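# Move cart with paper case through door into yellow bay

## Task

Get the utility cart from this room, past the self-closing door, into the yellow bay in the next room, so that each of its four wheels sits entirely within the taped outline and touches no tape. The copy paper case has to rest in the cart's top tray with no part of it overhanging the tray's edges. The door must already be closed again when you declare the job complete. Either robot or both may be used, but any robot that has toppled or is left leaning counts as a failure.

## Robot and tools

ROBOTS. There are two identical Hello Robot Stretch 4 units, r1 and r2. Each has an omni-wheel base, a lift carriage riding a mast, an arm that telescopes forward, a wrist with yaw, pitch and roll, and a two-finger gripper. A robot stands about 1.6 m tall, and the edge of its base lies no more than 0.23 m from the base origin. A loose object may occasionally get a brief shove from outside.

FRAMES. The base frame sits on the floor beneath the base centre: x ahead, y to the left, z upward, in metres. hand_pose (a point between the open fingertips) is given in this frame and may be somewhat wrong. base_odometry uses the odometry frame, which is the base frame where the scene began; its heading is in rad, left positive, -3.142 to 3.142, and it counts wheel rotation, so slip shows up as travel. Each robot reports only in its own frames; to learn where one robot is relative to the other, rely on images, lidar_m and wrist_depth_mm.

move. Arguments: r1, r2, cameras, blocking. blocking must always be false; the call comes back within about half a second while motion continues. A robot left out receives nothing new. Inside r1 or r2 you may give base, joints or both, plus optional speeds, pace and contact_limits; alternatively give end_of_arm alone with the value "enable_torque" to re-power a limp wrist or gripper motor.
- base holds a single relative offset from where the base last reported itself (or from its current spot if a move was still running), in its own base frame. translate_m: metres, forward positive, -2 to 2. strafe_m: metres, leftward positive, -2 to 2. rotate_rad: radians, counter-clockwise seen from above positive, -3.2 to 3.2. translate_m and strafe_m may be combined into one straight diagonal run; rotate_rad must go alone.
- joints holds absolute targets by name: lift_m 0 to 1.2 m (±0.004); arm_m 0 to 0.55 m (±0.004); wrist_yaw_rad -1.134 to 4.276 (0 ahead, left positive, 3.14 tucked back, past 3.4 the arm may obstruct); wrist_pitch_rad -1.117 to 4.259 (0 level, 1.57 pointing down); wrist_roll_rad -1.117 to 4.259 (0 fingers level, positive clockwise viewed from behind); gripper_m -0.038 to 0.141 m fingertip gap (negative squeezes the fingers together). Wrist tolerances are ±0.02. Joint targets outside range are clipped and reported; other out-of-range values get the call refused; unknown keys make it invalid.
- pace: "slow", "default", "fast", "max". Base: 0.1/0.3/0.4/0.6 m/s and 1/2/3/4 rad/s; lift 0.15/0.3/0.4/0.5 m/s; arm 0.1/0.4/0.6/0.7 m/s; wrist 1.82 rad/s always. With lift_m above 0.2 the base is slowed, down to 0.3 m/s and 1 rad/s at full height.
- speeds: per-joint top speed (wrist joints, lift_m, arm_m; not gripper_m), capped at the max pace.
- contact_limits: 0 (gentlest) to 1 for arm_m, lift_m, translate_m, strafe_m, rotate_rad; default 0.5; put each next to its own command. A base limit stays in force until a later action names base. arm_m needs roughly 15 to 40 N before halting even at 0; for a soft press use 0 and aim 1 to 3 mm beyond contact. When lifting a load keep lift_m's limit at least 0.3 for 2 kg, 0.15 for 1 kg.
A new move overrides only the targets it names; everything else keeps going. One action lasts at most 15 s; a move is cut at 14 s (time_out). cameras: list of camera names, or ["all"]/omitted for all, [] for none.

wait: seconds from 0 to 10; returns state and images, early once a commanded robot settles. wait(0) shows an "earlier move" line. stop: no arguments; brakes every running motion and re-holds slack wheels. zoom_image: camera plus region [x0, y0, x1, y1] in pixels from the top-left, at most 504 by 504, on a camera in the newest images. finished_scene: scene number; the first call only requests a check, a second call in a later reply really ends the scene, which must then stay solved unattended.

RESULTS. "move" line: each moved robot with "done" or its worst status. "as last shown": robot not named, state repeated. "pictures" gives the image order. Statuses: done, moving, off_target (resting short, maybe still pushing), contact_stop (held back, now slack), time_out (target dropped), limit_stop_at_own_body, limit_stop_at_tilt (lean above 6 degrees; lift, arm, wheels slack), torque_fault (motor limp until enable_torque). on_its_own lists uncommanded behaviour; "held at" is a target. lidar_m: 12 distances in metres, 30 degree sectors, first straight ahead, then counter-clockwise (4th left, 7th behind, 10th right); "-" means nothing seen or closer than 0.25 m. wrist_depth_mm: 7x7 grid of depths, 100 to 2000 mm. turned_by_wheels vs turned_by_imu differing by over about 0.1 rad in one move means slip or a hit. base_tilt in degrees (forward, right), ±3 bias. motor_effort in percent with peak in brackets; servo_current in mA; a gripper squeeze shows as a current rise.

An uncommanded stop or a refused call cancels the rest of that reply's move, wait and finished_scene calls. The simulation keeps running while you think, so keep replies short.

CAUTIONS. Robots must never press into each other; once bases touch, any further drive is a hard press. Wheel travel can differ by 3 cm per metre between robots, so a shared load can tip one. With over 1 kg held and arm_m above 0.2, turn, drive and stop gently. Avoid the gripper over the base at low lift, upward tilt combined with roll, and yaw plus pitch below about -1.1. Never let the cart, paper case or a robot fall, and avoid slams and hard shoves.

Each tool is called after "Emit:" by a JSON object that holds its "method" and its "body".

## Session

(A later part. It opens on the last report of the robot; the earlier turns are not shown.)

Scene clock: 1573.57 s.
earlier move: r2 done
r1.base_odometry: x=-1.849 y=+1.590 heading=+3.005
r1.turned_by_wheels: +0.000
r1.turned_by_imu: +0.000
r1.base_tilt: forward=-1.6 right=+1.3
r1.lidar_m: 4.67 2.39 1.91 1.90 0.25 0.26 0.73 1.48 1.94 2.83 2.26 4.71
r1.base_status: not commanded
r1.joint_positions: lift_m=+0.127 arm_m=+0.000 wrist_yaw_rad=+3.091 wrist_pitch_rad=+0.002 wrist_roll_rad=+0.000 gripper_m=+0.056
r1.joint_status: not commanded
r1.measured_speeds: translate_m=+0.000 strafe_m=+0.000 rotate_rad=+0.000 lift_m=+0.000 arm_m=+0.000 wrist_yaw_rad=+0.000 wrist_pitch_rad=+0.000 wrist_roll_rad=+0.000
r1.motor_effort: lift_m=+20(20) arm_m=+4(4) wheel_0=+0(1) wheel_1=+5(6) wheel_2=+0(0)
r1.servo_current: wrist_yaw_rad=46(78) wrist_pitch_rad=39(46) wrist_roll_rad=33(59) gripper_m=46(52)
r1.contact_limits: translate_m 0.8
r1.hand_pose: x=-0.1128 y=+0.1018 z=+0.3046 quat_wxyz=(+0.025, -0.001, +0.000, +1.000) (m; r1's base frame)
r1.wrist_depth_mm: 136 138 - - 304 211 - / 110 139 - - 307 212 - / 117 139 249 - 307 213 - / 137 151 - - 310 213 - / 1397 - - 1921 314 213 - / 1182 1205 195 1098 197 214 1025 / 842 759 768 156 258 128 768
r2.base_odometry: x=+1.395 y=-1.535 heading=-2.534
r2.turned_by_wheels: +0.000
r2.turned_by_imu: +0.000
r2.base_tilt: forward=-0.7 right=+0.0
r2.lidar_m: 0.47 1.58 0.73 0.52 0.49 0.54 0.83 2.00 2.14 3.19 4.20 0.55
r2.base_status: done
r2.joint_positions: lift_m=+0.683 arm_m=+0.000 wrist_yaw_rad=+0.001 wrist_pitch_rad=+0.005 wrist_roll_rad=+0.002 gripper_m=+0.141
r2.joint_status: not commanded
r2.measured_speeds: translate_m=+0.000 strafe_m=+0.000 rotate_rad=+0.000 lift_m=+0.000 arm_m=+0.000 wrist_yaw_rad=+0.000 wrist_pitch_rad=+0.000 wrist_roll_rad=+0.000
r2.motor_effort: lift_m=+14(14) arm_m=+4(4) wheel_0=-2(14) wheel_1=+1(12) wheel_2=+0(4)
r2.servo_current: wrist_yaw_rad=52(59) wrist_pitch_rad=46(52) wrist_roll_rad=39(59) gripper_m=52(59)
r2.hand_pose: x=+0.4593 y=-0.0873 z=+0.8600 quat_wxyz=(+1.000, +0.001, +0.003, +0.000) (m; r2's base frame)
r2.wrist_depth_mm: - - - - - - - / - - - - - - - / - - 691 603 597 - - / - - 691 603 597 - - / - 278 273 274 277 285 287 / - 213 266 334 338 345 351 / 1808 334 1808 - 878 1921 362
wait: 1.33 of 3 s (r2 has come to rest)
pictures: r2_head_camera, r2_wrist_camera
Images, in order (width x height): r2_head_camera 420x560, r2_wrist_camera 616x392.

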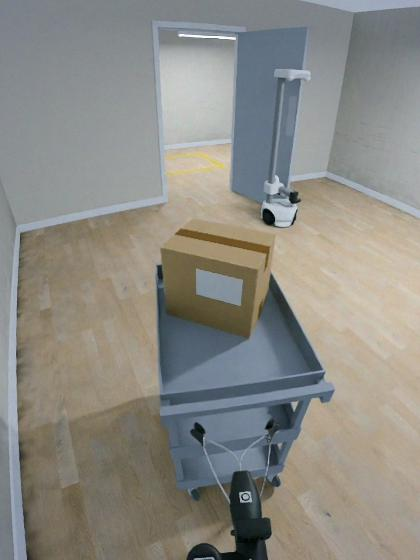

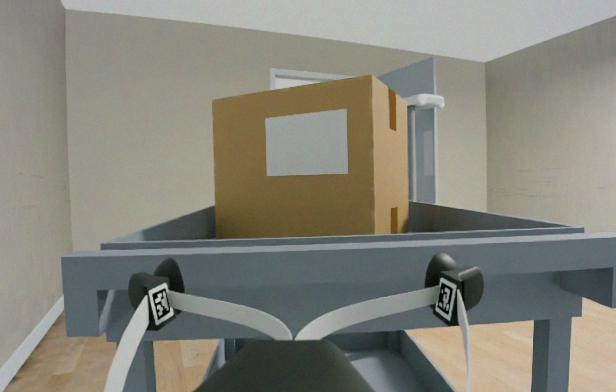

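Emit:
{"method": "move", "body": {"blocking": false, "cameras": [], "r2": {"base": {"translate_m": 0.35}, "pace": "slow"}}}

Emit:
{"method": "wait", "body": {"seconds": 6, "cameras": ["r2_head_camera", "r2_wrist_camera"]}}

Scene clock: 1617.87 s.
move: r2 moving
r1.base_odometry: x=-1.849 y=+1.590 heading=+3.005
r1.turned_by_wheels: +0.000
r1.turned_by_imu: +0.000
r1.base_tilt: forward=-1.6 right=+1.3
r1.lidar_m: 4.65 2.38 1.91 1.89 0.25 0.27 0.71 1.48 1.93 2.84 2.25 4.70
r1.base_status: not commanded
r1.joint_positions: lift_m=+0.127 arm_m=+0.000 wrist_yaw_rad=+3.091 wrist_pitch_rad=+0.002 wrist_roll_rad=+0.000 gripper_m=+0.056
r1.joint_status: not commanded
r1.measured_speeds: translate_m=+0.000 strafe_m=+0.000 rotate_rad=+0.000 lift_m=+0.000 arm_m=+0.000 wrist_yaw_rad=+0.000 wrist_pitch_rad=+0.000 wrist_roll_rad=+0.000
r1.motor_effort: lift_m=+20(20) arm_m=+4(4) wheel_0=+0(0) wheel_1=+6(6) wheel_2=+0(0)
r1.servo_current: wrist_yaw_rad=65(65) wrist_pitch_rad=33(46) wrist_roll_rad=26(65) gripper_m=39(46)
r1.contact_limits: translate_m 0.8
r1.hand_pose: x=-0.1128 y=+0.1018 z=+0.3046 quat_wxyz=(+0.025, -0.001, +0.000, +1.000) (m; r1's base frame)
r1.wrist_depth_mm: 136 138 - - 301 211 - / 110 138 - - 306 213 - / 117 139 249 - 309 213 - / 136 151 - - 309 213 - / 1397 - - 1863 314 213 - / 1182 1182 195 1098 196 214 1025 / 866 750 759 155 258 128 759
r2.base_odometry: x=+1.385 y=-1.542 heading=-2.534
r2.turned_by_wheels: +0.000
r2.turned_by_imu: +0.001
r2.base_tilt: forward=-0.7 right=+0.1
r2.lidar_m: 0.47 1.63 0.71 0.52 0.50 0.56 0.82 2.01 2.17 3.26 4.20 0.54
r2.base_status: translate_m moving
r2.joint_positions: lift_m=+0.683 arm_m=+0.000 wrist_yaw_rad=+0.001 wrist_pitch_rad=+0.005 wrist_roll_rad=+0.002 gripper_m=+0.141
r2.joint_status: not commanded
r2.measured_speeds: translate_m=+0.048 strafe_m=+0.000 rotate_rad=+0.001 lift_m=+0.000 arm_m=+0.000 wrist_yaw_rad=+0.000 wrist_pitch_rad=+0.000 wrist_roll_rad=+0.000
r2.motor_effort: lift_m=+14(14) arm_m=+4(4) wheel_0=+6(7) wheel_1=+6(7) wheel_2=-10(10)
r2.servo_current: wrist_yaw_rad=46(59) wrist_pitch_rad=46(59) wrist_roll_rad=46(59) gripper_m=52(52)
r2.hand_pose: x=+0.4593 y=-0.0873 z=+0.8600 quat_wxyz=(+1.000, +0.001, +0.003, +0.000) (m; r2's base frame)
r2.wrist_depth_mm: - - - - - - - / - - - 621 - - - / - - 676 591 654 - - / - - 676 597 647 - - / - 310 272 267 267 272 279 / 253 213 258 263 211 336 340 / 1808 1661 1708 - - 1863 351
pictures: none
No camera images: "cameras" was empty.

Scene clock: 1622.17 s.
earlier move: r2 done
r1.base_odometry: x=-1.849 y=+1.590 heading=+3.005
r1.turned_by_wheels: +0.000
r1.turned_by_imu: +0.000
r1.base_tilt: forward=-1.6 right=+1.3
r1.lidar_m: 4.66 2.38 1.92 1.90 0.25 0.26 0.70 1.47 1.94 2.83 2.04 4.71
r1.base_status: not commanded
r1.joint_positions: lift_m=+0.127 arm_m=+0.000 wrist_yaw_rad=+3.091 wrist_pitch_rad=+0.002 wrist_roll_rad=+0.000 gripper_m=+0.056
r1.joint_status: not commanded
r1.measured_speeds: translate_m=+0.000 strafe_m=+0.000 rotate_rad=+0.000 lift_m=+0.000 arm_m=+0.000 wrist_yaw_rad=+0.000 wrist_pitch_rad=+0.000 wrist_roll_rad=+0.000
r1.motor_effort: lift_m=+20(20) arm_m=+4(4) wheel_0=+0(1) wheel_1=+5(6) wheel_2=+0(0)
r1.servo_current: wrist_yaw_rad=59(72) wrist_pitch_rad=39(52) wrist_roll_rad=46(78) gripper_m=39(46)
r1.contact_limits: translate_m 0.8
r1.hand_pose: x=-0.1128 y=+0.1018 z=+0.3046 quat_wxyz=(+0.025, -0.001, +0.000, +1.000) (m; r1's base frame)
r1.wrist_depth_mm: 136 138 - - 303 211 - / 110 138 - - 307 212 - / 117 139 250 - 307 213 - / 137 151 - - 310 213 - / 1366 - - 1921 310 213 - / 1182 1205 195 1098 197 214 1042 / 842 759 759 156 256 127 759
r2.base_odometry: x=+1.108 y=-1.735 heading=-2.534
r2.turned_by_wheels: +0.000
r2.turned_by_imu: +0.001
r2.base_tilt: forward=-0.7 right=+0.1
r2.lidar_m: 0.43 0.48 0.88 0.69 0.64 0.71 1.06 2.31 2.49 3.71 4.05 0.54
r2.base_status: done
r2.joint_positions: lift_m=+0.683 arm_m=+0.000 wrist_yaw_rad=+0.000 wrist_pitch_rad=+0.005 wrist_roll_rad=+0.002 gripper_m=+0.141
r2.joint_status: not commanded
r2.measured_speeds: translate_m=+0.000 strafe_m=+0.000 rotate_rad=+0.000 lift_m=+0.000 arm_m=+0.000 wrist_yaw_rad=+0.000 wrist_pitch_rad=+0.000 wrist_roll_rad=+0.000
r2.motor_effort: lift_m=+14(14) arm_m=+4(4) wheel_0=+5(13) wheel_1=+4(9) wheel_2=-7(16)
r2.servo_current: wrist_yaw_rad=46(65) wrist_pitch_rad=46(59) wrist_roll_rad=46(72) gripper_m=59(59)
r2.hand_pose: x=+0.4593 y=-0.0874 z=+0.8600 quat_wxyz=(+1.000, +0.001, +0.003, +0.000) (m; r2's base frame)
r2.wrist_depth_mm: - - - - - - - / - - 585 - - - - / - - 564 609 - - - / - - 569 609 - - - / 306 301 300 297 256 - - / 246 204 238 238 236 - - / 1808 1808 - - - 1756 1808
wait: 4.30 of 6 s (r2 has come to rest)
pictures: r2_head_camera, r2_wrist_camera
Images, in order (width x height): r2_head_camera 420x560, r2_wrist_camera 616x392.

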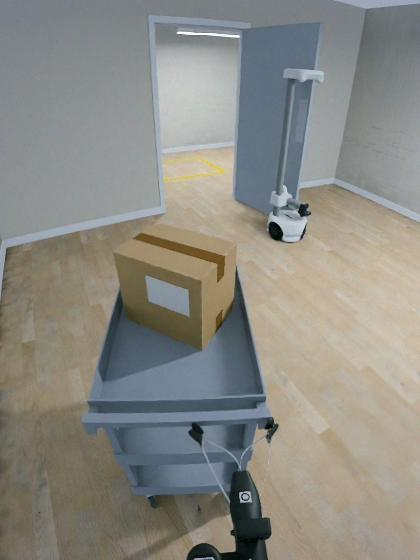

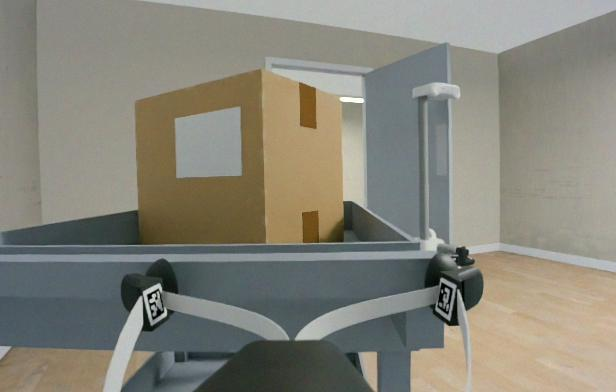

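Emit:
{"method": "move", "body": {"blocking": false, "cameras": ["r2_head_camera", "r2_wrist_camera"]}}

Scene clock: 1648.67 s.
r1.base_odometry: x=-1.849 y=+1.590 heading=+3.005
r1.turned_by_wheels: +0.000
r1.turned_by_imu: +0.000
r1.base_tilt: forward=-1.6 right=+1.2
r1.lidar_m: 4.64 2.39 1.91 1.89 0.25 0.25 0.70 1.47 1.90 2.83 2.05 4.68
r1.base_status: not commanded
r1.joint_positions: lift_m=+0.127 arm_m=+0.000 wrist_yaw_rad=+3.091 wrist_pitch_rad=+0.002 wrist_roll_rad=+0.000 gripper_m=+0.056
r1.joint_status: not commanded
r1.measured_speeds: translate_m=+0.000 strafe_m=+0.000 rotate_rad=+0.000 lift_m=+0.000 arm_m=+0.000 wrist_yaw_rad=+0.000 wrist_pitch_rad=+0.000 wrist_roll_rad=+0.000
r1.motor_effort: lift_m=+20(20) arm_m=+4(4) wheel_0=+0(1) wheel_1=+6(6) wheel_2=+0(0)
r1.servo_current: wrist_yaw_rad=39(72) wrist_pitch_rad=39(52) wrist_roll_rad=46(78) gripper_m=46(46)
r1.contact_limits: translate_m 0.8
r1.hand_pose: x=-0.1128 y=+0.1018 z=+0.3046 quat_wxyz=(+0.025, -0.001, +0.000, +1.000) (m; r1's base frame)
r1.wrist_depth_mm: 136 138 - - 300 211 - / 110 138 - - 306 211 - / 117 139 249 - 307 212 - / 136 151 - - 310 213 - / 1366 - - 1921 312 213 - / 1182 1205 195 1078 196 214 1025 / 842 759 759 155 258 127 768
r2.base_odometry: x=+1.108 y=-1.735 heading=-2.534
r2.turned_by_wheels: +0.000
r2.turned_by_imu: +0.000
r2.base_tilt: forward=-0.6 right=+0.0
r2.lidar_m: 0.46 0.49 0.92 0.72 0.65 0.70 1.06 2.31 2.51 3.70 4.05 0.53
r2.base_status: done
r2.joint_positions: lift_m=+0.683 arm_m=+0.000 wrist_yaw_rad=+0.000 wrist_pitch_rad=+0.005 wrist_roll_rad=+0.002 gripper_m=+0.141
r2.joint_status: not commanded
r2.measured_speeds: translate_m=+0.000 strafe_m=+0.000 rotate_rad=+0.000 lift_m=+0.000 arm_m=+0.000 wrist_yaw_rad=+0.000 wrist_pitch_rad=+0.000 wrist_roll_rad=+0.000
r2.motor_effort: lift_m=+14(14) arm_m=+3(4) wheel_0=+5(13) wheel_1=+4(9) wheel_2=-7(16)
r2.servo_current: wrist_yaw_rad=52(65) wrist_pitch_rad=46(59) wrist_roll_rad=52(72) gripper_m=52(59)
r2.hand_pose: x=+0.4593 y=-0.0874 z=+0.8600 quat_wxyz=(+1.000, +0.001, +0.003, +0.000) (m; r2's base frame)
r2.wrist_depth_mm: - - - - - - - / - - 585 - - - - / - - 554 609 - - - / - - 564 609 - - - / 306 303 301 297 256 - - / 246 204 240 238 236 - - / 1863 1808 - - - 1808 1863
pictures: r2_head_camera, r2_wrist_camera
Images, in order (width x height): r2_head_camera 420x560, r2_wrist_camera 616x392.

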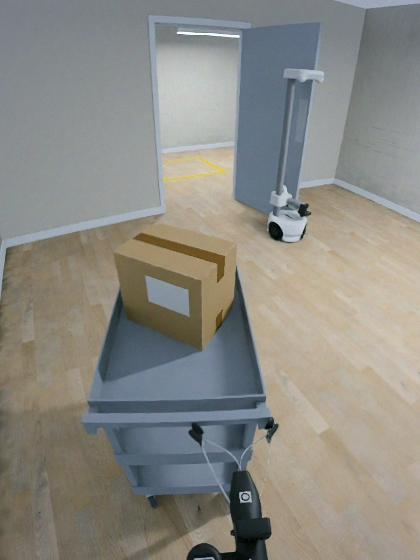

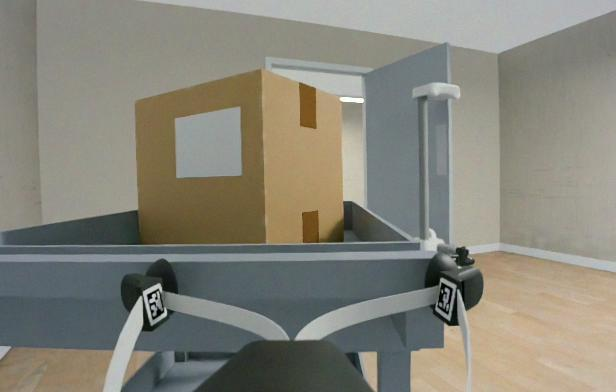

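Emit:
{"method": "move", "body": {"blocking": false, "r2": {"base": {"translate_m": -0.05}, "pace": "default"}, "cameras": []}}

Emit:
{"method": "wait", "body": {"seconds": 3, "cameras": []}}

Emit:
{"method": "move", "body": {"blocking": false, "r2": {"base": {"strafe_m": 0.15}, "pace": "default"}, "cameras": []}}

Emit:
{"method": "wait", "body": {"seconds": 4, "cameras": ["r2_head_camera", "r2_wrist_camera"]}}

Scene clock: 1689.67 s.
move: r2 moving
r1.base_odometry: x=-1.849 y=+1.590 heading=+3.005
r1.turned_by_wheels: +0.000
r1.turned_by_imu: +0.000
r1.base_tilt: forward=-1.6 right=+1.3
r1.lidar_m: 4.66 2.38 1.90 1.89 0.25 0.25 0.71 1.49 1.94 2.82 2.03 4.71
r1.base_status: not commanded
r1.joint_positions: lift_m=+0.127 arm_m=+0.000 wrist_yaw_rad=+3.091 wrist_pitch_rad=+0.002 wrist_roll_rad=+0.000 gripper_m=+0.056
r1.joint_status: not commanded
r1.measured_speeds: translate_m=+0.000 strafe_m=+0.000 rotate_rad=+0.000 lift_m=+0.000 arm_m=+0.000 wrist_yaw_rad=+0.000 wrist_pitch_rad=+0.000 wrist_roll_rad=+0.000
r1.motor_effort: lift_m=+19(20) arm_m=+4(4) wheel_0=+0(1) wheel_1=+6(6) wheel_2=+0(0)
r1.servo_current: wrist_yaw_rad=46(65) wrist_pitch_rad=59(59) wrist_roll_rad=52(65) gripper_m=39(46)
r1.contact_limits: translate_m 0.8
r1.hand_pose: x=-0.1128 y=+0.1018 z=+0.3046 quat_wxyz=(+0.025, -0.001, +0.000, +1.000) (m; r1's base frame)
r1.wrist_depth_mm: 136 138 - - 303 211 - / 110 138 - - 306 211 - / 117 139 249 - 306 212 - / 136 151 - - 309 213 - / 1397 - - 1983 312 214 - / 1229 1182 194 1118 197 214 1042 / 854 750 759 156 258 128 768
r2.base_odometry: x=+1.133 y=-1.717 heading=-2.534
r2.turned_by_wheels: +0.000
r2.turned_by_imu: +0.000
r2.base_tilt: forward=-0.7 right=+0.0
r2.lidar_m: 0.49 0.52 0.88 0.68 0.63 0.69 1.07 2.30 2.51 3.67 4.06 0.54
r2.base_status: translate_m moving
r2.joint_positions: lift_m=+0.683 arm_m=+0.000 wrist_yaw_rad=+0.000 wrist_pitch_rad=+0.005 wrist_roll_rad=+0.002 gripper_m=+0.141
r2.joint_status: not commanded
r2.measured_speeds: translate_m=-0.107 strafe_m=+0.000 rotate_rad=-0.005 lift_m=+0.000 arm_m=+0.000 wrist_yaw_rad=+0.000 wrist_pitch_rad=+0.000 wrist_roll_rad=+0.000
r2.motor_effort: lift_m=+14(14) arm_m=+4(4) wheel_0=-5(9) wheel_1=-6(8) wheel_2=+9(12)
r2.servo_current: wrist_yaw_rad=52(59) wrist_pitch_rad=46(46) wrist_roll_rad=39(65) gripper_m=52(52)
r2.hand_pose: x=+0.4593 y=-0.0874 z=+0.8600 quat_wxyz=(+1.000, +0.001, +0.003, +0.000) (m; r2's base frame)
r2.wrist_depth_mm: - - - - - - - / - - - - - - - / - - 585 634 - - - / - - 597 640 - - - / 282 276 272 267 263 - - / 334 206 266 264 264 - - / 1983 1921 - - 1756 1756 1863
pictures: none
No camera images: "cameras" was empty.

Scene clock: 1690.33 s.
earlier move: r2 done
r1.base_odometry: x=-1.849 y=+1.590 heading=+3.005
r1.turned_by_wheels: +0.000
r1.turned_by_imu: +0.000
r1.base_tilt: forward=-1.6 right=+1.3
r1.lidar_m: 4.66 2.38 1.90 1.91 0.25 0.27 0.71 1.50 1.93 2.82 2.04 4.72
r1.base_status: not commanded
r1.joint_positions: lift_m=+0.127 arm_m=+0.000 wrist_yaw_rad=+3.091 wrist_pitch_rad=+0.002 wrist_roll_rad=+0.000 gripper_m=+0.056
r1.joint_status: not commanded
r1.measured_speeds: translate_m=+0.000 strafe_m=+0.000 rotate_rad=+0.000 lift_m=+0.000 arm_m=+0.000 wrist_yaw_rad=+0.000 wrist_pitch_rad=+0.000 wrist_roll_rad=+0.000
r1.motor_effort: lift_m=+20(20) arm_m=+4(4) wheel_0=+0(1) wheel_1=+6(6) wheel_2=+0(0)
r1.servo_current: wrist_yaw_rad=46(65) wrist_pitch_rad=39(59) wrist_roll_rad=52(65) gripper_m=46(46)
r1.contact_limits: translate_m 0.8
r1.hand_pose: x=-0.1128 y=+0.1018 z=+0.3046 quat_wxyz=(+0.025, -0.001, +0.000, +1.000) (m; r1's base frame)
r1.wrist_depth_mm: 136 138 - - 301 211 - / 110 138 - - 304 211 - / 117 139 250 - 309 213 - / 136 151 - - 310 213 - / 1336 - - 1983 312 213 - / 1182 1205 195 1078 196 214 1042 / 842 750 750 156 257 127 778
r2.base_odometry: x=+1.149 y=-1.706 heading=-2.534
r2.turned_by_wheels: +0.000
r2.turned_by_imu: +0.000
r2.base_tilt: forward=-0.7 right=+0.0
r2.lidar_m: 0.48 0.52 0.89 0.66 0.62 0.70 1.04 2.29 2.48 3.62 4.08 0.54
r2.base_status: done
r2.joint_positions: lift_m=+0.683 arm_m=+0.000 wrist_yaw_rad=+0.000 wrist_pitch_rad=+0.005 wrist_roll_rad=+0.002 gripper_m=+0.141
r2.joint_status: not commanded
r2.measured_speeds: translate_m=+0.000 strafe_m=+0.000 rotate_rad=+0.000 lift_m=+0.000 arm_m=+0.000 wrist_yaw_rad=+0.000 wrist_pitch_rad=+0.000 wrist_roll_rad=+0.000
r2.motor_effort: lift_m=+14(14) arm_m=+4(4) wheel_0=-2(9) wheel_1=-3(8) wheel_2=+1(12)
r2.servo_current: wrist_yaw_rad=39(59) wrist_pitch_rad=46(46) wrist_roll_rad=46(65) gripper_m=52(59)
r2.hand_pose: x=+0.4593 y=-0.0874 z=+0.8600 quat_wxyz=(+1.000, +0.001, +0.003, +0.000) (m; r2's base frame)
r2.wrist_depth_mm: - - - - - - - / - - - - - - - / - - 615 661 - - - / - - 621 661 - - - / 296 294 347 289 286 - - / 359 214 349 349 287 - - / 1921 1921 - - 1808 1756 1756
wait: 0.67 of 3 s (r2 has come to rest)
pictures: none
No camera images: "cameras" was empty.

Scene clock: 1690.83 s.
move: r2 moving
r1.base_odometry: x=-1.849 y=+1.590 heading=+3.005
r1.turned_by_wheels: +0.000
r1.turned_by_imu: +0.000
r1.base_tilt: forward=-1.6 right=+1.3
r1.lidar_m: 4.66 2.40 1.92 1.90 0.25 0.26 0.73 1.46 1.92 2.82 2.04 4.69
r1.base_status: not commanded
r1.joint_positions: lift_m=+0.127 arm_m=+0.000 wrist_yaw_rad=+3.091 wrist_pitch_rad=+0.002 wrist_roll_rad=+0.000 gripper_m=+0.056
r1.joint_status: not commanded
r1.measured_speeds: translate_m=+0.000 strafe_m=+0.000 rotate_rad=+0.000 lift_m=+0.000 arm_m=+0.000 wrist_yaw_rad=+0.000 wrist_pitch_rad=+0.000 wrist_roll_rad=+0.000
r1.motor_effort: lift_m=+20(20) arm_m=+4(4) wheel_0=+0(1) wheel_1=+6(6) wheel_2=+0(0)
r1.servo_current: wrist_yaw_rad=46(65) wrist_pitch_rad=46(46) wrist_roll_rad=52(59) gripper_m=39(46)
r1.contact_limits: translate_m 0.8
r1.hand_pose: x=-0.1128 y=+0.1018 z=+0.3046 quat_wxyz=(+0.025, -0.001, +0.000, +1.000) (m; r1's base frame)
r1.wrist_depth_mm: 136 138 - - 300 212 - / 110 138 - - 306 211 - / 117 139 249 - 307 213 - / 136 151 - - 309 213 - / 1366 - - 1921 310 214 - / 1182 1205 195 1078 197 214 1025 / 854 759 750 156 258 127 768
r2.base_odometry: x=+1.170 y=-1.736 heading=-2.534
r2.turned_by_wheels: +0.000
r2.turned_by_imu: +0.000
r2.base_tilt: forward=-0.7 right=+0.1
r2.lidar_m: 0.50 0.54 0.85 0.64 0.58 0.66 0.95 2.30 2.47 3.64 4.11 0.54
r2.base_status: strafe_m moving
r2.joint_positions: lift_m=+0.683 arm_m=+0.000 wrist_yaw_rad=+0.000 wrist_pitch_rad=+0.005 wrist_roll_rad=+0.002 gripper_m=+0.141
r2.joint_status: not commanded
r2.measured_speeds: translate_m=+0.000 strafe_m=+0.140 rotate_rad=-0.001 lift_m=+0.000 arm_m=+0.000 wrist_yaw_rad=+0.000 wrist_pitch_rad=+0.000 wrist_roll_rad=+0.000
r2.motor_effort: lift_m=+14(14) arm_m=+4(4) wheel_0=-12(13) wheel_1=+12(13) wheel_2=+0(1)
r2.servo_current: wrist_yaw_rad=52(59) wrist_pitch_rad=46(46) wrist_roll_rad=65(65) gripper_m=52(52)
r2.hand_pose: x=+0.4593 y=-0.0874 z=+0.8600 quat_wxyz=(+1.000, +0.001, +0.003, +0.000) (m; r2's base frame)
r2.wrist_depth_mm: - - - - - - - / - - - - - - - / - - 640 615 - - - / - - 647 615 - - - / 294 293 349 290 286 - - / 359 214 353 349 307 - - / 1708 1983 - - - 1756 1808
pictures: none
No camera images: "cameras" was empty.

Scene clock: 1692.07 s.
earlier move: r2 done
r1.base_odometry: x=-1.849 y=+1.590 heading=+3.005
r1.turned_by_wheels: +0.000
r1.turned_by_imu: +0.000
r1.base_tilt: forward=-1.6 right=+1.2
r1.lidar_m: 4.68 2.35 1.92 1.91 0.25 0.26 0.70 1.49 1.91 2.83 2.04 4.71
r1.base_status: not commanded
r1.joint_positions: lift_m=+0.127 arm_m=+0.000 wrist_yaw_rad=+3.091 wrist_pitch_rad=+0.002 wrist_roll_rad=+0.000 gripper_m=+0.056
r1.joint_status: not commanded
r1.measured_speeds: translate_m=+0.000 strafe_m=+0.000 rotate_rad=+0.000 lift_m=+0.000 arm_m=+0.000 wrist_yaw_rad=+0.000 wrist_pitch_rad=+0.000 wrist_roll_rad=+0.000
r1.motor_effort: lift_m=+20(20) arm_m=+4(4) wheel_0=+0(1) wheel_1=+6(6) wheel_2=+0(0)
r1.servo_current: wrist_yaw_rad=59(72) wrist_pitch_rad=39(52) wrist_roll_rad=72(72) gripper_m=39(46)
r1.contact_limits: translate_m 0.8
r1.hand_pose: x=-0.1128 y=+0.1018 z=+0.3046 quat_wxyz=(+0.025, -0.001, +0.000, +1.000) (m; r1's base frame)
r1.wrist_depth_mm: 136 138 - - 303 211 - / 110 138 - - 307 212 - / 117 139 248 - 309 213 - / 136 151 - - 310 213 - / 1336 - - 1983 310 213 - / 1182 1205 194 1098 197 214 1008 / 842 759 750 156 257 128 768
r2.base_odometry: x=+1.235 y=-1.829 heading=-2.534
r2.turned_by_wheels: +0.000
r2.turned_by_imu: +0.000
r2.base_tilt: forward=-0.7 right=+0.1
r2.lidar_m: 0.50 1.54 0.68 0.53 0.49 0.51 0.80 2.33 2.51 3.73 4.21 0.53
r2.base_status: done
r2.joint_positions: lift_m=+0.683 arm_m=+0.000 wrist_yaw_rad=+0.000 wrist_pitch_rad=+0.005 wrist_roll_rad=+0.002 gripper_m=+0.141
r2.joint_status: not commanded
r2.measured_speeds: translate_m=+0.000 strafe_m=+0.000 rotate_rad=+0.000 lift_m=+0.000 arm_m=+0.000 wrist_yaw_rad=+0.000 wrist_pitch_rad=+0.000 wrist_roll_rad=+0.000
r2.motor_effort: lift_m=+14(14) arm_m=+4(4) wheel_0=+0(13) wheel_1=+2(13) wheel_2=+0(1)
r2.servo_current: wrist_yaw_rad=52(59) wrist_pitch_rad=39(52) wrist_roll_rad=52(65) gripper_m=52(59)
r2.hand_pose: x=+0.4593 y=-0.0874 z=+0.8600 quat_wxyz=(+1.000, +0.001, +0.003, +0.000) (m; r2's base frame)
r2.wrist_depth_mm: - - - - - - - / - - - - - - - / - - 723 615 661 - - / - - 715 615 609 - - / - 293 290 289 285 282 283 / - 214 349 349 345 342 342 / 1808 1756 1808 - - 1808 1576
wait: 1.23 of 4 s (r2 has come to rest)
pictures: r2_head_camera, r2_wrist_camera
Images, in order (width x height): r2_head_camera 420x560, r2_wrist_camera 616x392.

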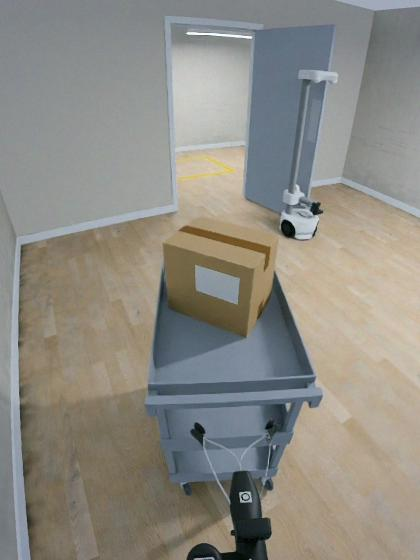

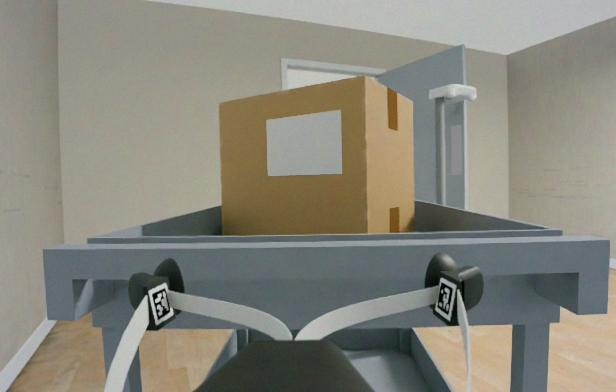

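Emit:
{"method": "move", "body": {"blocking": false, "r2": {"base": {"rotate_rad": -0.113}, "pace": "slow"}, "cameras": []}}

Emit:
{"method": "wait", "body": {"seconds": 2, "cameras": []}}

Emit:
{"method": "move", "body": {"blocking": false, "r2": {"base": {"strafe_m": 0.08}, "pace": "default"}, "cameras": []}}

Emit:
{"method": "wait", "body": {"seconds": 3, "cameras": ["r2_head_camera", "r2_wrist_camera"]}}

Scene clock: 1735.93 s.
move: r2 moving
r1.base_odometry: x=-1.849 y=+1.590 heading=+3.005
r1.turned_by_wheels: +0.000
r1.turned_by_imu: +0.000
r1.base_tilt: forward=-1.6 right=+1.3
r1.lidar_m: 4.66 2.36 1.89 1.90 0.25 0.26 0.71 1.48 1.95 2.84 2.04 4.70
r1.base_status: not commanded
r1.joint_positions: lift_m=+0.127 arm_m=+0.000 wrist_yaw_rad=+3.091 wrist_pitch_rad=+0.002 wrist_roll_rad=+0.000 gripper_m=+0.056
r1.joint_status: not commanded
r1.measured_speeds: translate_m=+0.000 strafe_m=+0.000 rotate_rad=+0.000 lift_m=+0.000 arm_m=+0.000 wrist_yaw_rad=+0.000 wrist_pitch_rad=+0.000 wrist_roll_rad=+0.000
r1.motor_effort: lift_m=+20(20) arm_m=+4(4) wheel_0=+0(0) wheel_1=+6(6) wheel_2=+0(0)
r1.servo_current: wrist_yaw_rad=59(72) wrist_pitch_rad=39(46) wrist_roll_rad=52(52) gripper_m=39(46)
r1.contact_limits: translate_m 0.8
r1.hand_pose: x=-0.1128 y=+0.1018 z=+0.3046 quat_wxyz=(+0.025, -0.001, +0.000, +1.000) (m; r1's base frame)
r1.wrist_depth_mm: 136 138 - - 300 211 - / 110 138 - - 306 212 - / 117 139 248 - 309 212 - / 137 151 - - 310 213 - / 1366 - - 1921 312 213 - / 1182 1229 195 1118 196 214 1042 / 842 768 750 156 257 127 778
r2.base_odometry: x=+1.235 y=-1.829 heading=-2.632
r2.turned_by_wheels: -0.098
r2.turned_by_imu: -0.095
r2.base_tilt: forward=-0.7 right=+0.1
r2.lidar_m: 0.50 0.52 0.76 0.54 0.51 0.50 0.76 2.19 2.40 3.35 4.21 0.54
r2.base_status: rotate_rad moving
r2.joint_positions: lift_m=+0.683 arm_m=+0.000 wrist_yaw_rad=+0.000 wrist_pitch_rad=+0.005 wrist_roll_rad=+0.002 gripper_m=+0.141
r2.joint_status: not commanded
r2.measured_speeds: translate_m=+0.000 strafe_m=-0.001 rotate_rad=-0.185 lift_m=+0.000 arm_m=+0.000 wrist_yaw_rad=+0.000 wrist_pitch_rad=+0.000 wrist_roll_rad=+0.000
r2.motor_effort: lift_m=+14(14) arm_m=+4(4) wheel_0=+1(9) wheel_1=+5(8) wheel_2=+5(9)
r2.servo_current: wrist_yaw_rad=52(59) wrist_pitch_rad=46(52) wrist_roll_rad=52(59) gripper_m=52(52)
r2.hand_pose: x=+0.4593 y=-0.0874 z=+0.8600 quat_wxyz=(+1.000, +0.001, +0.003, +0.000) (m; r2's base frame)
r2.wrist_depth_mm: - - - - - - - / - - - 683 - - - / - - 654 597 - - - / - - 661 597 - - - / 286 290 351 300 304 307 - / 343 205 353 357 362 310 - / 357 1921 - - 1921 402 1808
pictures: none
No camera images: "cameras" was empty.

Scene clock: 1736.40 s.
earlier move: r2 done
r1.base_odometry: x=-1.849 y=+1.590 heading=+3.005
r1.turned_by_wheels: +0.000
r1.turned_by_imu: +0.000
r1.base_tilt: forward=-1.6 right=+1.3
r1.lidar_m: 4.67 2.39 1.92 1.91 0.25 0.25 0.73 1.48 1.91 2.82 2.05 4.71
r1.base_status: not commanded
r1.joint_positions: lift_m=+0.127 arm_m=+0.000 wrist_yaw_rad=+3.091 wrist_pitch_rad=+0.002 wrist_roll_rad=+0.000 gripper_m=+0.056
r1.joint_status: not commanded
r1.measured_speeds: translate_m=+0.000 strafe_m=+0.000 rotate_rad=+0.000 lift_m=+0.000 arm_m=+0.000 wrist_yaw_rad=+0.000 wrist_pitch_rad=+0.000 wrist_roll_rad=+0.000
r1.motor_effort: lift_m=+20(20) arm_m=+4(4) wheel_0=+0(1) wheel_1=+6(6) wheel_2=+0(0)
r1.servo_current: wrist_yaw_rad=72(72) wrist_pitch_rad=46(52) wrist_roll_rad=65(65) gripper_m=46(46)
r1.contact_limits: translate_m 0.8
r1.hand_pose: x=-0.1128 y=+0.1018 z=+0.3046 quat_wxyz=(+0.025, -0.001, +0.000, +1.000) (m; r1's base frame)
r1.wrist_depth_mm: 136 138 - - 301 211 - / 110 138 - - 306 212 - / 117 139 249 - 309 212 - / 136 151 - - 310 213 - / 1397 - - 1983 312 214 - / 1205 1205 195 1078 197 213 1025 / 854 768 750 155 258 127 778
r2.base_odometry: x=+1.235 y=-1.829 heading=-2.646
r2.turned_by_wheels: -0.014
r2.turned_by_imu: -0.014
r2.base_tilt: forward=-0.6 right=+0.1
r2.lidar_m: 0.51 0.52 0.77 0.55 0.49 0.51 0.67 2.08 2.43 3.33 4.22 0.57
r2.base_status: done
r2.joint_positions: lift_m=+0.683 arm_m=+0.000 wrist_yaw_rad=+0.000 wrist_pitch_rad=+0.005 wrist_roll_rad=+0.002 gripper_m=+0.141
r2.joint_status: not commanded
r2.measured_speeds: translate_m=+0.000 strafe_m=+0.000 rotate_rad=+0.000 lift_m=+0.000 arm_m=+0.000 wrist_yaw_rad=+0.000 wrist_pitch_rad=+0.000 wrist_roll_rad=+0.000
r2.motor_effort: lift_m=+14(14) arm_m=+4(4) wheel_0=+3(9) wheel_1=+5(8) wheel_2=+5(9)
r2.servo_current: wrist_yaw_rad=46(59) wrist_pitch_rad=39(52) wrist_roll_rad=46(59) gripper_m=52(52)
r2.hand_pose: x=+0.4593 y=-0.0874 z=+0.8600 quat_wxyz=(+1.000, +0.001, +0.003, +0.000) (m; r2's base frame)
r2.wrist_depth_mm: - - - - - - - / - - - - - - - / - - 634 603 - - - / - - 654 603 - - - / 286 289 351 303 309 314 - / 342 206 353 362 368 317 - / 351 1808 - - 1808 1661 1808
wait: 0.47 of 2 s (r2 has come to rest)
pictures: none
No camera images: "cameras" was empty.

Scene clock: 1736.90 s.
move: r2 moving
r1.base_odometry: x=-1.849 y=+1.590 heading=+3.005
r1.turned_by_wheels: +0.000
r1.turned_by_imu: +0.000
r1.base_tilt: forward=-1.6 right=+1.3
r1.lidar_m: 4.65 2.36 1.91 1.90 0.25 0.26 0.70 1.47 1.90 2.83 2.02 4.72
r1.base_status: not commanded
r1.joint_positions: lift_m=+0.127 arm_m=+0.000 wrist_yaw_rad=+3.091 wrist_pitch_rad=+0.002 wrist_roll_rad=+0.000 gripper_m=+0.056
r1.joint_status: not commanded
r1.measured_speeds: translate_m=+0.000 strafe_m=+0.000 rotate_rad=+0.000 lift_m=+0.000 arm_m=+0.000 wrist_yaw_rad=+0.000 wrist_pitch_rad=+0.000 wrist_roll_rad=+0.000
r1.motor_effort: lift_m=+20(20) arm_m=+4(4) wheel_0=+0(1) wheel_1=+6(6) wheel_2=+0(0)
r1.servo_current: wrist_yaw_rad=52(72) wrist_pitch_rad=52(52) wrist_roll_rad=52(65) gripper_m=39(46)
r1.contact_limits: translate_m 0.8
r1.hand_pose: x=-0.1128 y=+0.1018 z=+0.3046 quat_wxyz=(+0.025, -0.001, +0.000, +1.000) (m; r1's base frame)
r1.wrist_depth_mm: 136 138 - - 301 211 - / 110 138 - - 306 212 - / 117 139 248 - 307 213 - / 136 151 - - 309 213 - / 1308 - - 1921 310 213 - / 1182 1205 195 1078 196 213 1025 / 842 750 750 156 257 127 778
r2.base_odometry: x=+1.252 y=-1.861 heading=-2.646
r2.turned_by_wheels: +0.000
r2.turned_by_imu: +0.000
r2.base_tilt: forward=-0.7 right=+0.1
r2.lidar_m: 0.51 0.51 0.73 0.52 0.47 0.48 0.65 1.99 2.47 3.34 4.25 0.56
r2.base_status: strafe_m moving
r2.joint_positions: lift_m=+0.683 arm_m=+0.000 wrist_yaw_rad=+0.000 wrist_pitch_rad=+0.005 wrist_roll_rad=+0.002 gripper_m=+0.141
r2.joint_status: not commanded
r2.measured_speeds: translate_m=+0.000 strafe_m=+0.140 rotate_rad=-0.003 lift_m=+0.000 arm_m=+0.000 wrist_yaw_rad=+0.000 wrist_pitch_rad=+0.000 wrist_roll_rad=+0.000
r2.motor_effort: lift_m=+14(14) arm_m=+4(4) wheel_0=-8(11) wheel_1=+9(13) wheel_2=+0(3)
r2.servo_current: wrist_yaw_rad=39(52) wrist_pitch_rad=46(52) wrist_roll_rad=46(52) gripper_m=59(59)
r2.hand_pose: x=+0.4593 y=-0.0874 z=+0.8600 quat_wxyz=(+1.000, +0.001, +0.003, +0.000) (m; r2's base frame)
r2.wrist_depth_mm: - - - - - - - / - - - - - - - / - - 661 609 - - - / - - 661 609 - - - / 283 287 349 300 306 309 - / 322 206 349 355 364 325 - / 1808 1808 - - 1863 1661 1808
pictures: none
No camera images: "cameras" was empty.

Scene clock: 1737.73 s.
earlier move: r2 done
r1.base_odometry: x=-1.849 y=+1.590 heading=+3.005
r1.turned_by_wheels: +0.000
r1.turned_by_imu: +0.000
r1.base_tilt: forward=-1.6 right=+1.3
r1.lidar_m: 4.65 2.38 1.92 1.90 0.25 0.25 0.75 1.48 1.91 2.83 2.05 4.73
r1.base_status: not commanded
r1.joint_positions: lift_m=+0.127 arm_m=+0.000 wrist_yaw_rad=+3.091 wrist_pitch_rad=+0.002 wrist_roll_rad=+0.000 gripper_m=+0.056
r1.joint_status: not commanded
r1.measured_speeds: translate_m=+0.000 strafe_m=+0.000 rotate_rad=+0.000 lift_m=+0.000 arm_m=+0.000 wrist_yaw_rad=+0.000 wrist_pitch_rad=+0.000 wrist_roll_rad=+0.000
r1.motor_effort: lift_m=+20(20) arm_m=+4(4) wheel_0=+0(1) wheel_1=+6(6) wheel_2=+0(0)
r1.servo_current: wrist_yaw_rad=26(72) wrist_pitch_rad=46(52) wrist_roll_rad=46(65) gripper_m=39(46)
r1.contact_limits: translate_m 0.8
r1.hand_pose: x=-0.1128 y=+0.1018 z=+0.3046 quat_wxyz=(+0.025, -0.001, +0.000, +1.000) (m; r1's base frame)
r1.wrist_depth_mm: 136 138 - - 301 211 - / 110 138 - - 306 212 - / 117 139 248 - 307 212 - / 136 151 - - 310 213 - / 1397 - - 1921 310 213 - / 1182 1205 195 1078 197 214 1025 / 854 759 759 155 256 128 778
r2.base_odometry: x=+1.273 y=-1.899 heading=-2.646
r2.turned_by_wheels: +0.000
r2.turned_by_imu: +0.000
r2.base_tilt: forward=-0.7 right=+0.1
r2.lidar_m: 0.48 1.92 0.67 0.49 0.45 0.44 0.61 1.79 2.49 3.35 4.28 0.55
r2.base_status: done
r2.joint_positions: lift_m=+0.683 arm_m=+0.000 wrist_yaw_rad=+0.000 wrist_pitch_rad=+0.005 wrist_roll_rad=+0.002 gripper_m=+0.141
r2.joint_status: not commanded
r2.measured_speeds: translate_m=+0.000 strafe_m=+0.000 rotate_rad=+0.000 lift_m=+0.000 arm_m=+0.000 wrist_yaw_rad=+0.000 wrist_pitch_rad=+0.000 wrist_roll_rad=+0.000
r2.motor_effort: lift_m=+14(14) arm_m=+4(4) wheel_0=-1(11) wheel_1=+1(13) wheel_2=+0(3)
r2.servo_current: wrist_yaw_rad=52(59) wrist_pitch_rad=46(52) wrist_roll_rad=46(65) gripper_m=52(59)
r2.hand_pose: x=+0.4593 y=-0.0874 z=+0.8600 quat_wxyz=(+1.000, +0.001, +0.003, +0.000) (m; r2's base frame)
r2.wrist_depth_mm: - - - - - - - / - - - - - - - / - - 691 603 - - - / - - 699 615 707 - - / - 281 289 293 296 303 309 / - 213 345 353 357 366 - / 1921 1708 1863 - - 1756 1708
wait: 0.83 of 3 s (r2 has come to rest)
pictures: r2_head_camera, r2_wrist_camera
Images, in order (width x height): r2_head_camera 420x560, r2_wrist_camera 616x392.

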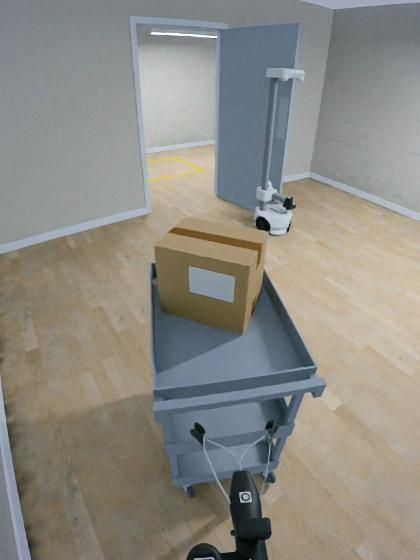

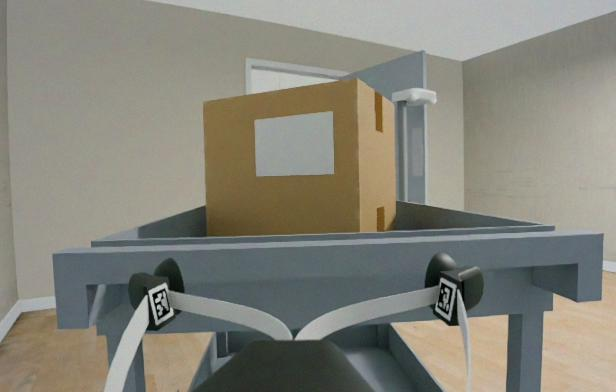

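Emit:
{"method": "move", "body": {"blocking": false, "r2": {"base": {"translate_m": 0.5}, "pace": "slow"}, "cameras": []}}

Emit:
{"method": "wait", "body": {"seconds": 10, "cameras": ["r2_head_camera", "r2_wrist_camera"]}}

Scene clock: 1748.70 s.
move: r2 moving
r1.base_odometry: x=-1.849 y=+1.590 heading=+3.005
r1.turned_by_wheels: +0.000
r1.turned_by_imu: +0.000
r1.base_tilt: forward=-1.6 right=+1.2
r1.lidar_m: 4.67 2.39 1.92 1.89 0.25 0.26 0.70 1.43 1.94 2.84 2.06 4.71
r1.base_status: not commanded
r1.joint_positions: lift_m=+0.127 arm_m=+0.000 wrist_yaw_rad=+3.091 wrist_pitch_rad=+0.002 wrist_roll_rad=+0.000 gripper_m=+0.056
r1.joint_status: not commanded
r1.measured_speeds: translate_m=+0.000 strafe_m=+0.000 rotate_rad=+0.000 lift_m=+0.000 arm_m=+0.000 wrist_yaw_rad=+0.000 wrist_pitch_rad=+0.000 wrist_roll_rad=+0.000
r1.motor_effort: lift_m=+20(20) arm_m=+4(4) wheel_0=+0(1) wheel_1=+5(6) wheel_2=+0(0)
r1.servo_current: wrist_yaw_rad=46(59) wrist_pitch_rad=46(52) wrist_roll_rad=52(65) gripper_m=39(46)
r1.contact_limits: translate_m 0.8
r1.hand_pose: x=-0.1128 y=+0.1018 z=+0.3046 quat_wxyz=(+0.025, -0.001, +0.000, +1.000) (m; r1's base frame)
r1.wrist_depth_mm: 136 138 - - 301 211 - / 110 138 - - 306 212 - / 117 139 249 - 307 212 - / 136 151 - - 310 213 - / 1397 - - 1921 312 213 - / 1182 1205 195 1078 196 213 1042 / 842 750 750 155 258 128 768
r2.base_odometry: x=+1.262 y=-1.905 heading=-2.645
r2.turned_by_wheels: +0.000
r2.turned_by_imu: +0.001
r2.base_tilt: forward=-0.7 right=+0.0
r2.lidar_m: 0.48 1.94 0.67 0.49 0.46 0.41 0.62 1.81 2.50 3.36 4.27 0.53
r2.base_status: translate_m moving
r2.joint_positions: lift_m=+0.683 arm_m=+0.000 wrist_yaw_rad=+0.000 wrist_pitch_rad=+0.005 wrist_roll_rad=+0.002 gripper_m=+0.141
r2.joint_status: not commanded
r2.measured_speeds: translate_m=+0.048 strafe_m=+0.000 rotate_rad=+0.000 lift_m=+0.000 arm_m=+0.000 wrist_yaw_rad=+0.000 wrist_pitch_rad=+0.000 wrist_roll_rad=+0.000
r2.motor_effort: lift_m=+14(14) arm_m=+4(4) wheel_0=+4(8) wheel_1=+6(6) wheel_2=-9(11)
r2.servo_current: wrist_yaw_rad=46(59) wrist_pitch_rad=46(52) wrist_roll_rad=39(52) gripper_m=52(59)
r2.hand_pose: x=+0.4593 y=-0.0874 z=+0.8600 quat_wxyz=(+1.000, +0.001, +0.003, +0.000) (m; r2's base frame)
r2.wrist_depth_mm: - - - - - - - / - - - 627 - - - / - - 683 603 - - - / - - 683 597 683 - - / - 279 277 282 285 294 296 / - 205 332 340 345 357 368 / 1921 1708 1808 - - 1756 1576
pictures: none
No camera images: "cameras" was empty.

Scene clock: 1754.50 s.
earlier move: r2 done
r1.base_odometry: x=-1.849 y=+1.590 heading=+3.005
r1.turned_by_wheels: +0.000
r1.turned_by_imu: +0.000
r1.base_tilt: forward=-1.6 right=+1.3
r1.lidar_m: 4.67 2.39 1.91 1.89 0.25 0.25 0.73 1.49 1.92 1.92 1.71 4.68
r1.base_status: not commanded
r1.joint_positions: lift_m=+0.127 arm_m=+0.000 wrist_yaw_rad=+3.091 wrist_pitch_rad=+0.002 wrist_roll_rad=+0.000 gripper_m=+0.056
r1.joint_status: not commanded
r1.measured_speeds: translate_m=+0.000 strafe_m=+0.000 rotate_rad=+0.000 lift_m=+0.000 arm_m=+0.000 wrist_yaw_rad=+0.000 wrist_pitch_rad=+0.000 wrist_roll_rad=+0.000
r1.motor_effort: lift_m=+20(20) arm_m=+4(5) wheel_0=+0(1) wheel_1=+6(6) wheel_2=+0(0)
r1.servo_current: wrist_yaw_rad=46(72) wrist_pitch_rad=46(52) wrist_roll_rad=39(78) gripper_m=39(52)
r1.contact_limits: translate_m 0.8
r1.hand_pose: x=-0.1128 y=+0.1018 z=+0.3046 quat_wxyz=(+0.025, -0.001, +0.000, +1.000) (m; r1's base frame)
r1.wrist_depth_mm: 136 138 - - 300 212 - / 110 138 - - 306 212 - / 117 139 248 - 307 213 - / 136 151 - - 307 213 - / 1397 - - 1921 314 213 - / 1205 1205 194 1098 196 214 1025 / 854 759 759 155 256 127 778
r2.base_odometry: x=+0.833 y=-2.137 heading=-2.646
r2.turned_by_wheels: +0.000
r2.turned_by_imu: +0.001
r2.base_tilt: forward=-0.7 right=+0.1
r2.lidar_m: 0.46 0.49 1.03 0.77 0.70 0.71 0.96 2.80 2.93 3.97 4.02 2.62
r2.base_status: done
r2.joint_positions: lift_m=+0.683 arm_m=+0.000 wrist_yaw_rad=+0.000 wrist_pitch_rad=+0.005 wrist_roll_rad=+0.002 gripper_m=+0.141
r2.joint_status: not commanded
r2.measured_speeds: translate_m=+0.000 strafe_m=+0.000 rotate_rad=+0.000 lift_m=+0.000 arm_m=+0.000 wrist_yaw_rad=+0.000 wrist_pitch_rad=+0.000 wrist_roll_rad=+0.000
r2.motor_effort: lift_m=+14(14) arm_m=+4(4) wheel_0=+4(13) wheel_1=+4(9) wheel_2=-6(15)
r2.servo_current: wrist_yaw_rad=39(59) wrist_pitch_rad=39(52) wrist_roll_rad=52(65) gripper_m=52(59)
r2.hand_pose: x=+0.4593 y=-0.0873 z=+0.8600 quat_wxyz=(+1.000, +0.001, +0.003, +0.000) (m; r2's base frame)
r2.wrist_depth_mm: - - - - - - - / - - 574 - - - - / - 621 554 - - - - / - 634 559 699 - - - / 307 306 301 301 - - - / 310 213 241 238 - - - / 1756 - - - 1863 1756 1808
wait: 5.80 of 10 s (r2 has come to rest)
pictures: r2_head_camera, r2_wrist_camera
Images, in order (width x height): r2_head_camera 420x560, r2_wrist_camera 616x392.

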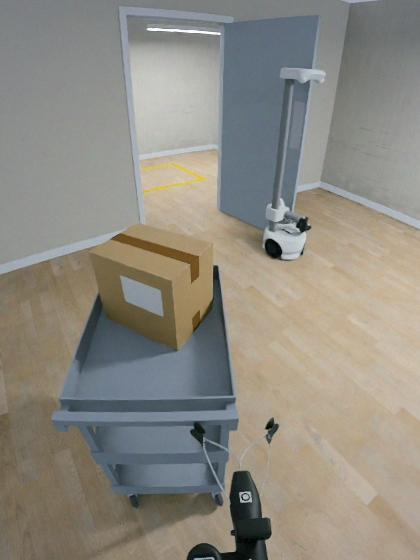

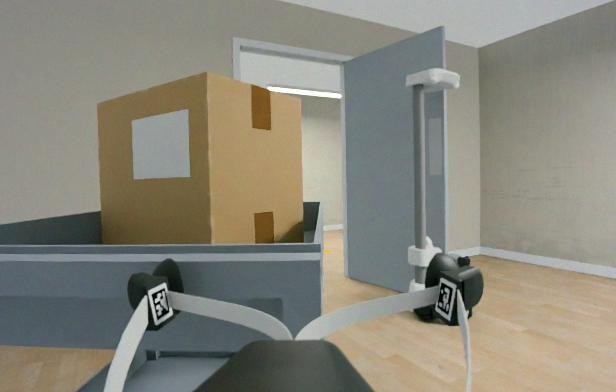

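Emit:
{"method": "zoom_image", "body": {"camera": "r2_head_camera", "region": [90, 400, 290, 530]}}

Emit:
{"method": "move", "body": {"blocking": false, "cameras": ["r1_head_camera", "r1_head_left_camera", "r1_head_right_camera"]}}

Scaled by 2.520 from the camera's 420x560 image, which has a finer 1200x1600 frame.

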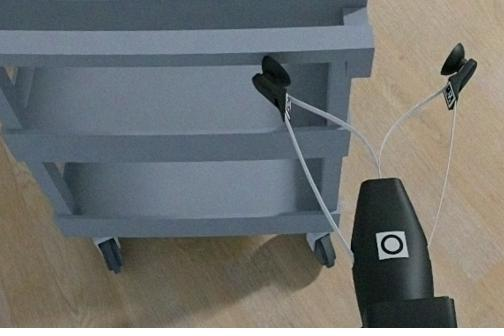

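Scene clock: 1820.50 s.
r1.base_odometry: x=-1.849 y=+1.590 heading=+3.005
r1.turned_by_wheels: +0.000
r1.turned_by_imu: +0.000
r1.base_tilt: forward=-1.6 right=+1.3
r1.lidar_m: 4.66 2.40 1.92 1.89 0.25 0.26 0.74 1.47 1.90 1.87 1.71 4.70
r1.base_status: not commanded
r1.joint_positions: lift_m=+0.127 arm_m=+0.000 wrist_yaw_rad=+3.091 wrist_pitch_rad=+0.002 wrist_roll_rad=+0.000 gripper_m=+0.056
r1.joint_status: not commanded
r1.measured_speeds: translate_m=+0.000 strafe_m=+0.000 rotate_rad=+0.000 lift_m=+0.000 arm_m=+0.000 wrist_yaw_rad=+0.000 wrist_pitch_rad=+0.000 wrist_roll_rad=+0.000
r1.motor_effort: lift_m=+20(20) arm_m=+4(5) wheel_0=+0(1) wheel_1=+6(6) wheel_2=+0(0)
r1.servo_current: wrist_yaw_rad=52(72) wrist_pitch_rad=46(52) wrist_roll_rad=52(78) gripper_m=39(52)
r1.contact_limits: translate_m 0.8
r1.hand_pose: x=-0.1128 y=+0.1018 z=+0.3046 quat_wxyz=(+0.025, -0.001, +0.000, +1.000) (m; r1's base frame)
r1.wrist_depth_mm: 136 138 - - 303 211 - / 110 138 - - 307 212 - / 117 139 248 - 307 212 - / 136 151 - - 309 213 - / 1366 - - 1921 312 212 - / 1182 1182 194 1078 196 214 1025 / 854 750 750 156 258 127 778
r2.base_odometry: x=+0.833 y=-2.137 heading=-2.646
r2.turned_by_wheels: +0.000
r2.turned_by_imu: +0.000
r2.base_tilt: forward=-0.7 right=+0.1
r2.lidar_m: 0.45 0.49 1.04 0.73 0.69 0.75 0.97 2.81 2.91 3.96 4.02 2.61
r2.base_status: done
r2.joint_positions: lift_m=+0.683 arm_m=+0.000 wrist_yaw_rad=+0.000 wrist_pitch_rad=+0.005 wrist_roll_rad=+0.002 gripper_m=+0.141
r2.joint_status: not commanded
r2.measured_speeds: translate_m=+0.000 strafe_m=+0.000 rotate_rad=+0.000 lift_m=+0.000 arm_m=+0.000 wrist_yaw_rad=+0.000 wrist_pitch_rad=+0.000 wrist_roll_rad=+0.000
r2.motor_effort: lift_m=+14(14) arm_m=+3(4) wheel_0=+4(13) wheel_1=+4(9) wheel_2=-6(15)
r2.servo_current: wrist_yaw_rad=52(59) wrist_pitch_rad=39(52) wrist_roll_rad=52(65) gripper_m=46(59)
r2.hand_pose: x=+0.4593 y=-0.0873 z=+0.8600 quat_wxyz=(+1.000, +0.001, +0.003, +0.000) (m; r2's base frame)
r2.wrist_depth_mm: - - - - - - - / - - 580 - - - - / - 627 549 - - - - / - 627 559 699 - - - / 307 306 303 300 - - - / 310 213 241 239 - - - / 1756 - - - 1863 1808 1756
pictures: r1_head_camera, r1_head_left_camera, r1_head_right_camera
Images, in order (width x height): r1_head_camera 420x560, r1_head_left_camera 420x672, r1_head_right_camera 420x672.

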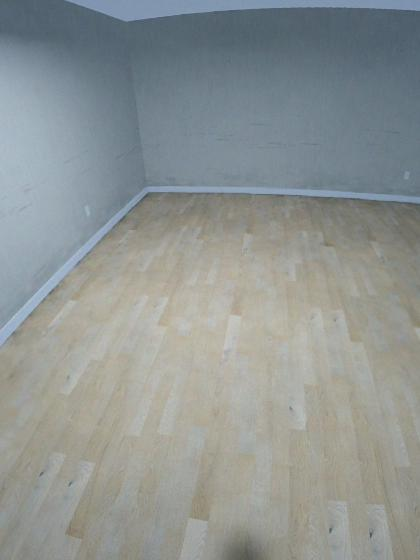

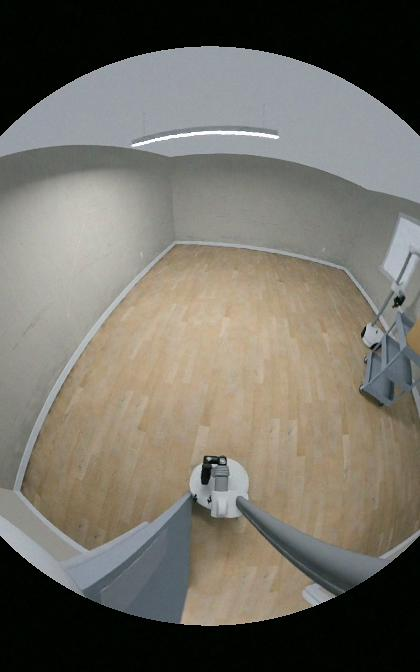

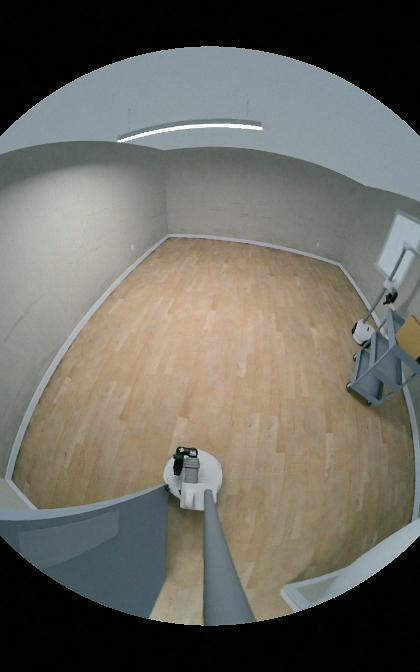

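Emit:
{"method": "zoom_image", "body": {"camera": "r1_head_right_camera", "region": [320, 190, 420, 430]}}

Emit:
{"method": "zoom_image", "body": {"camera": "r1_head_left_camera", "region": [330, 200, 420, 430]}}

Scaled by 2.100 from the camera's 420x672 image, which has a finer 600x960 frame.

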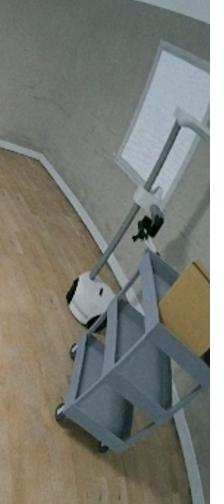

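Scaled by 2.191 from the camera's 420x672 image, which has a finer 600x960 frame.

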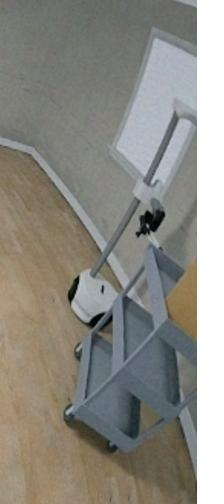

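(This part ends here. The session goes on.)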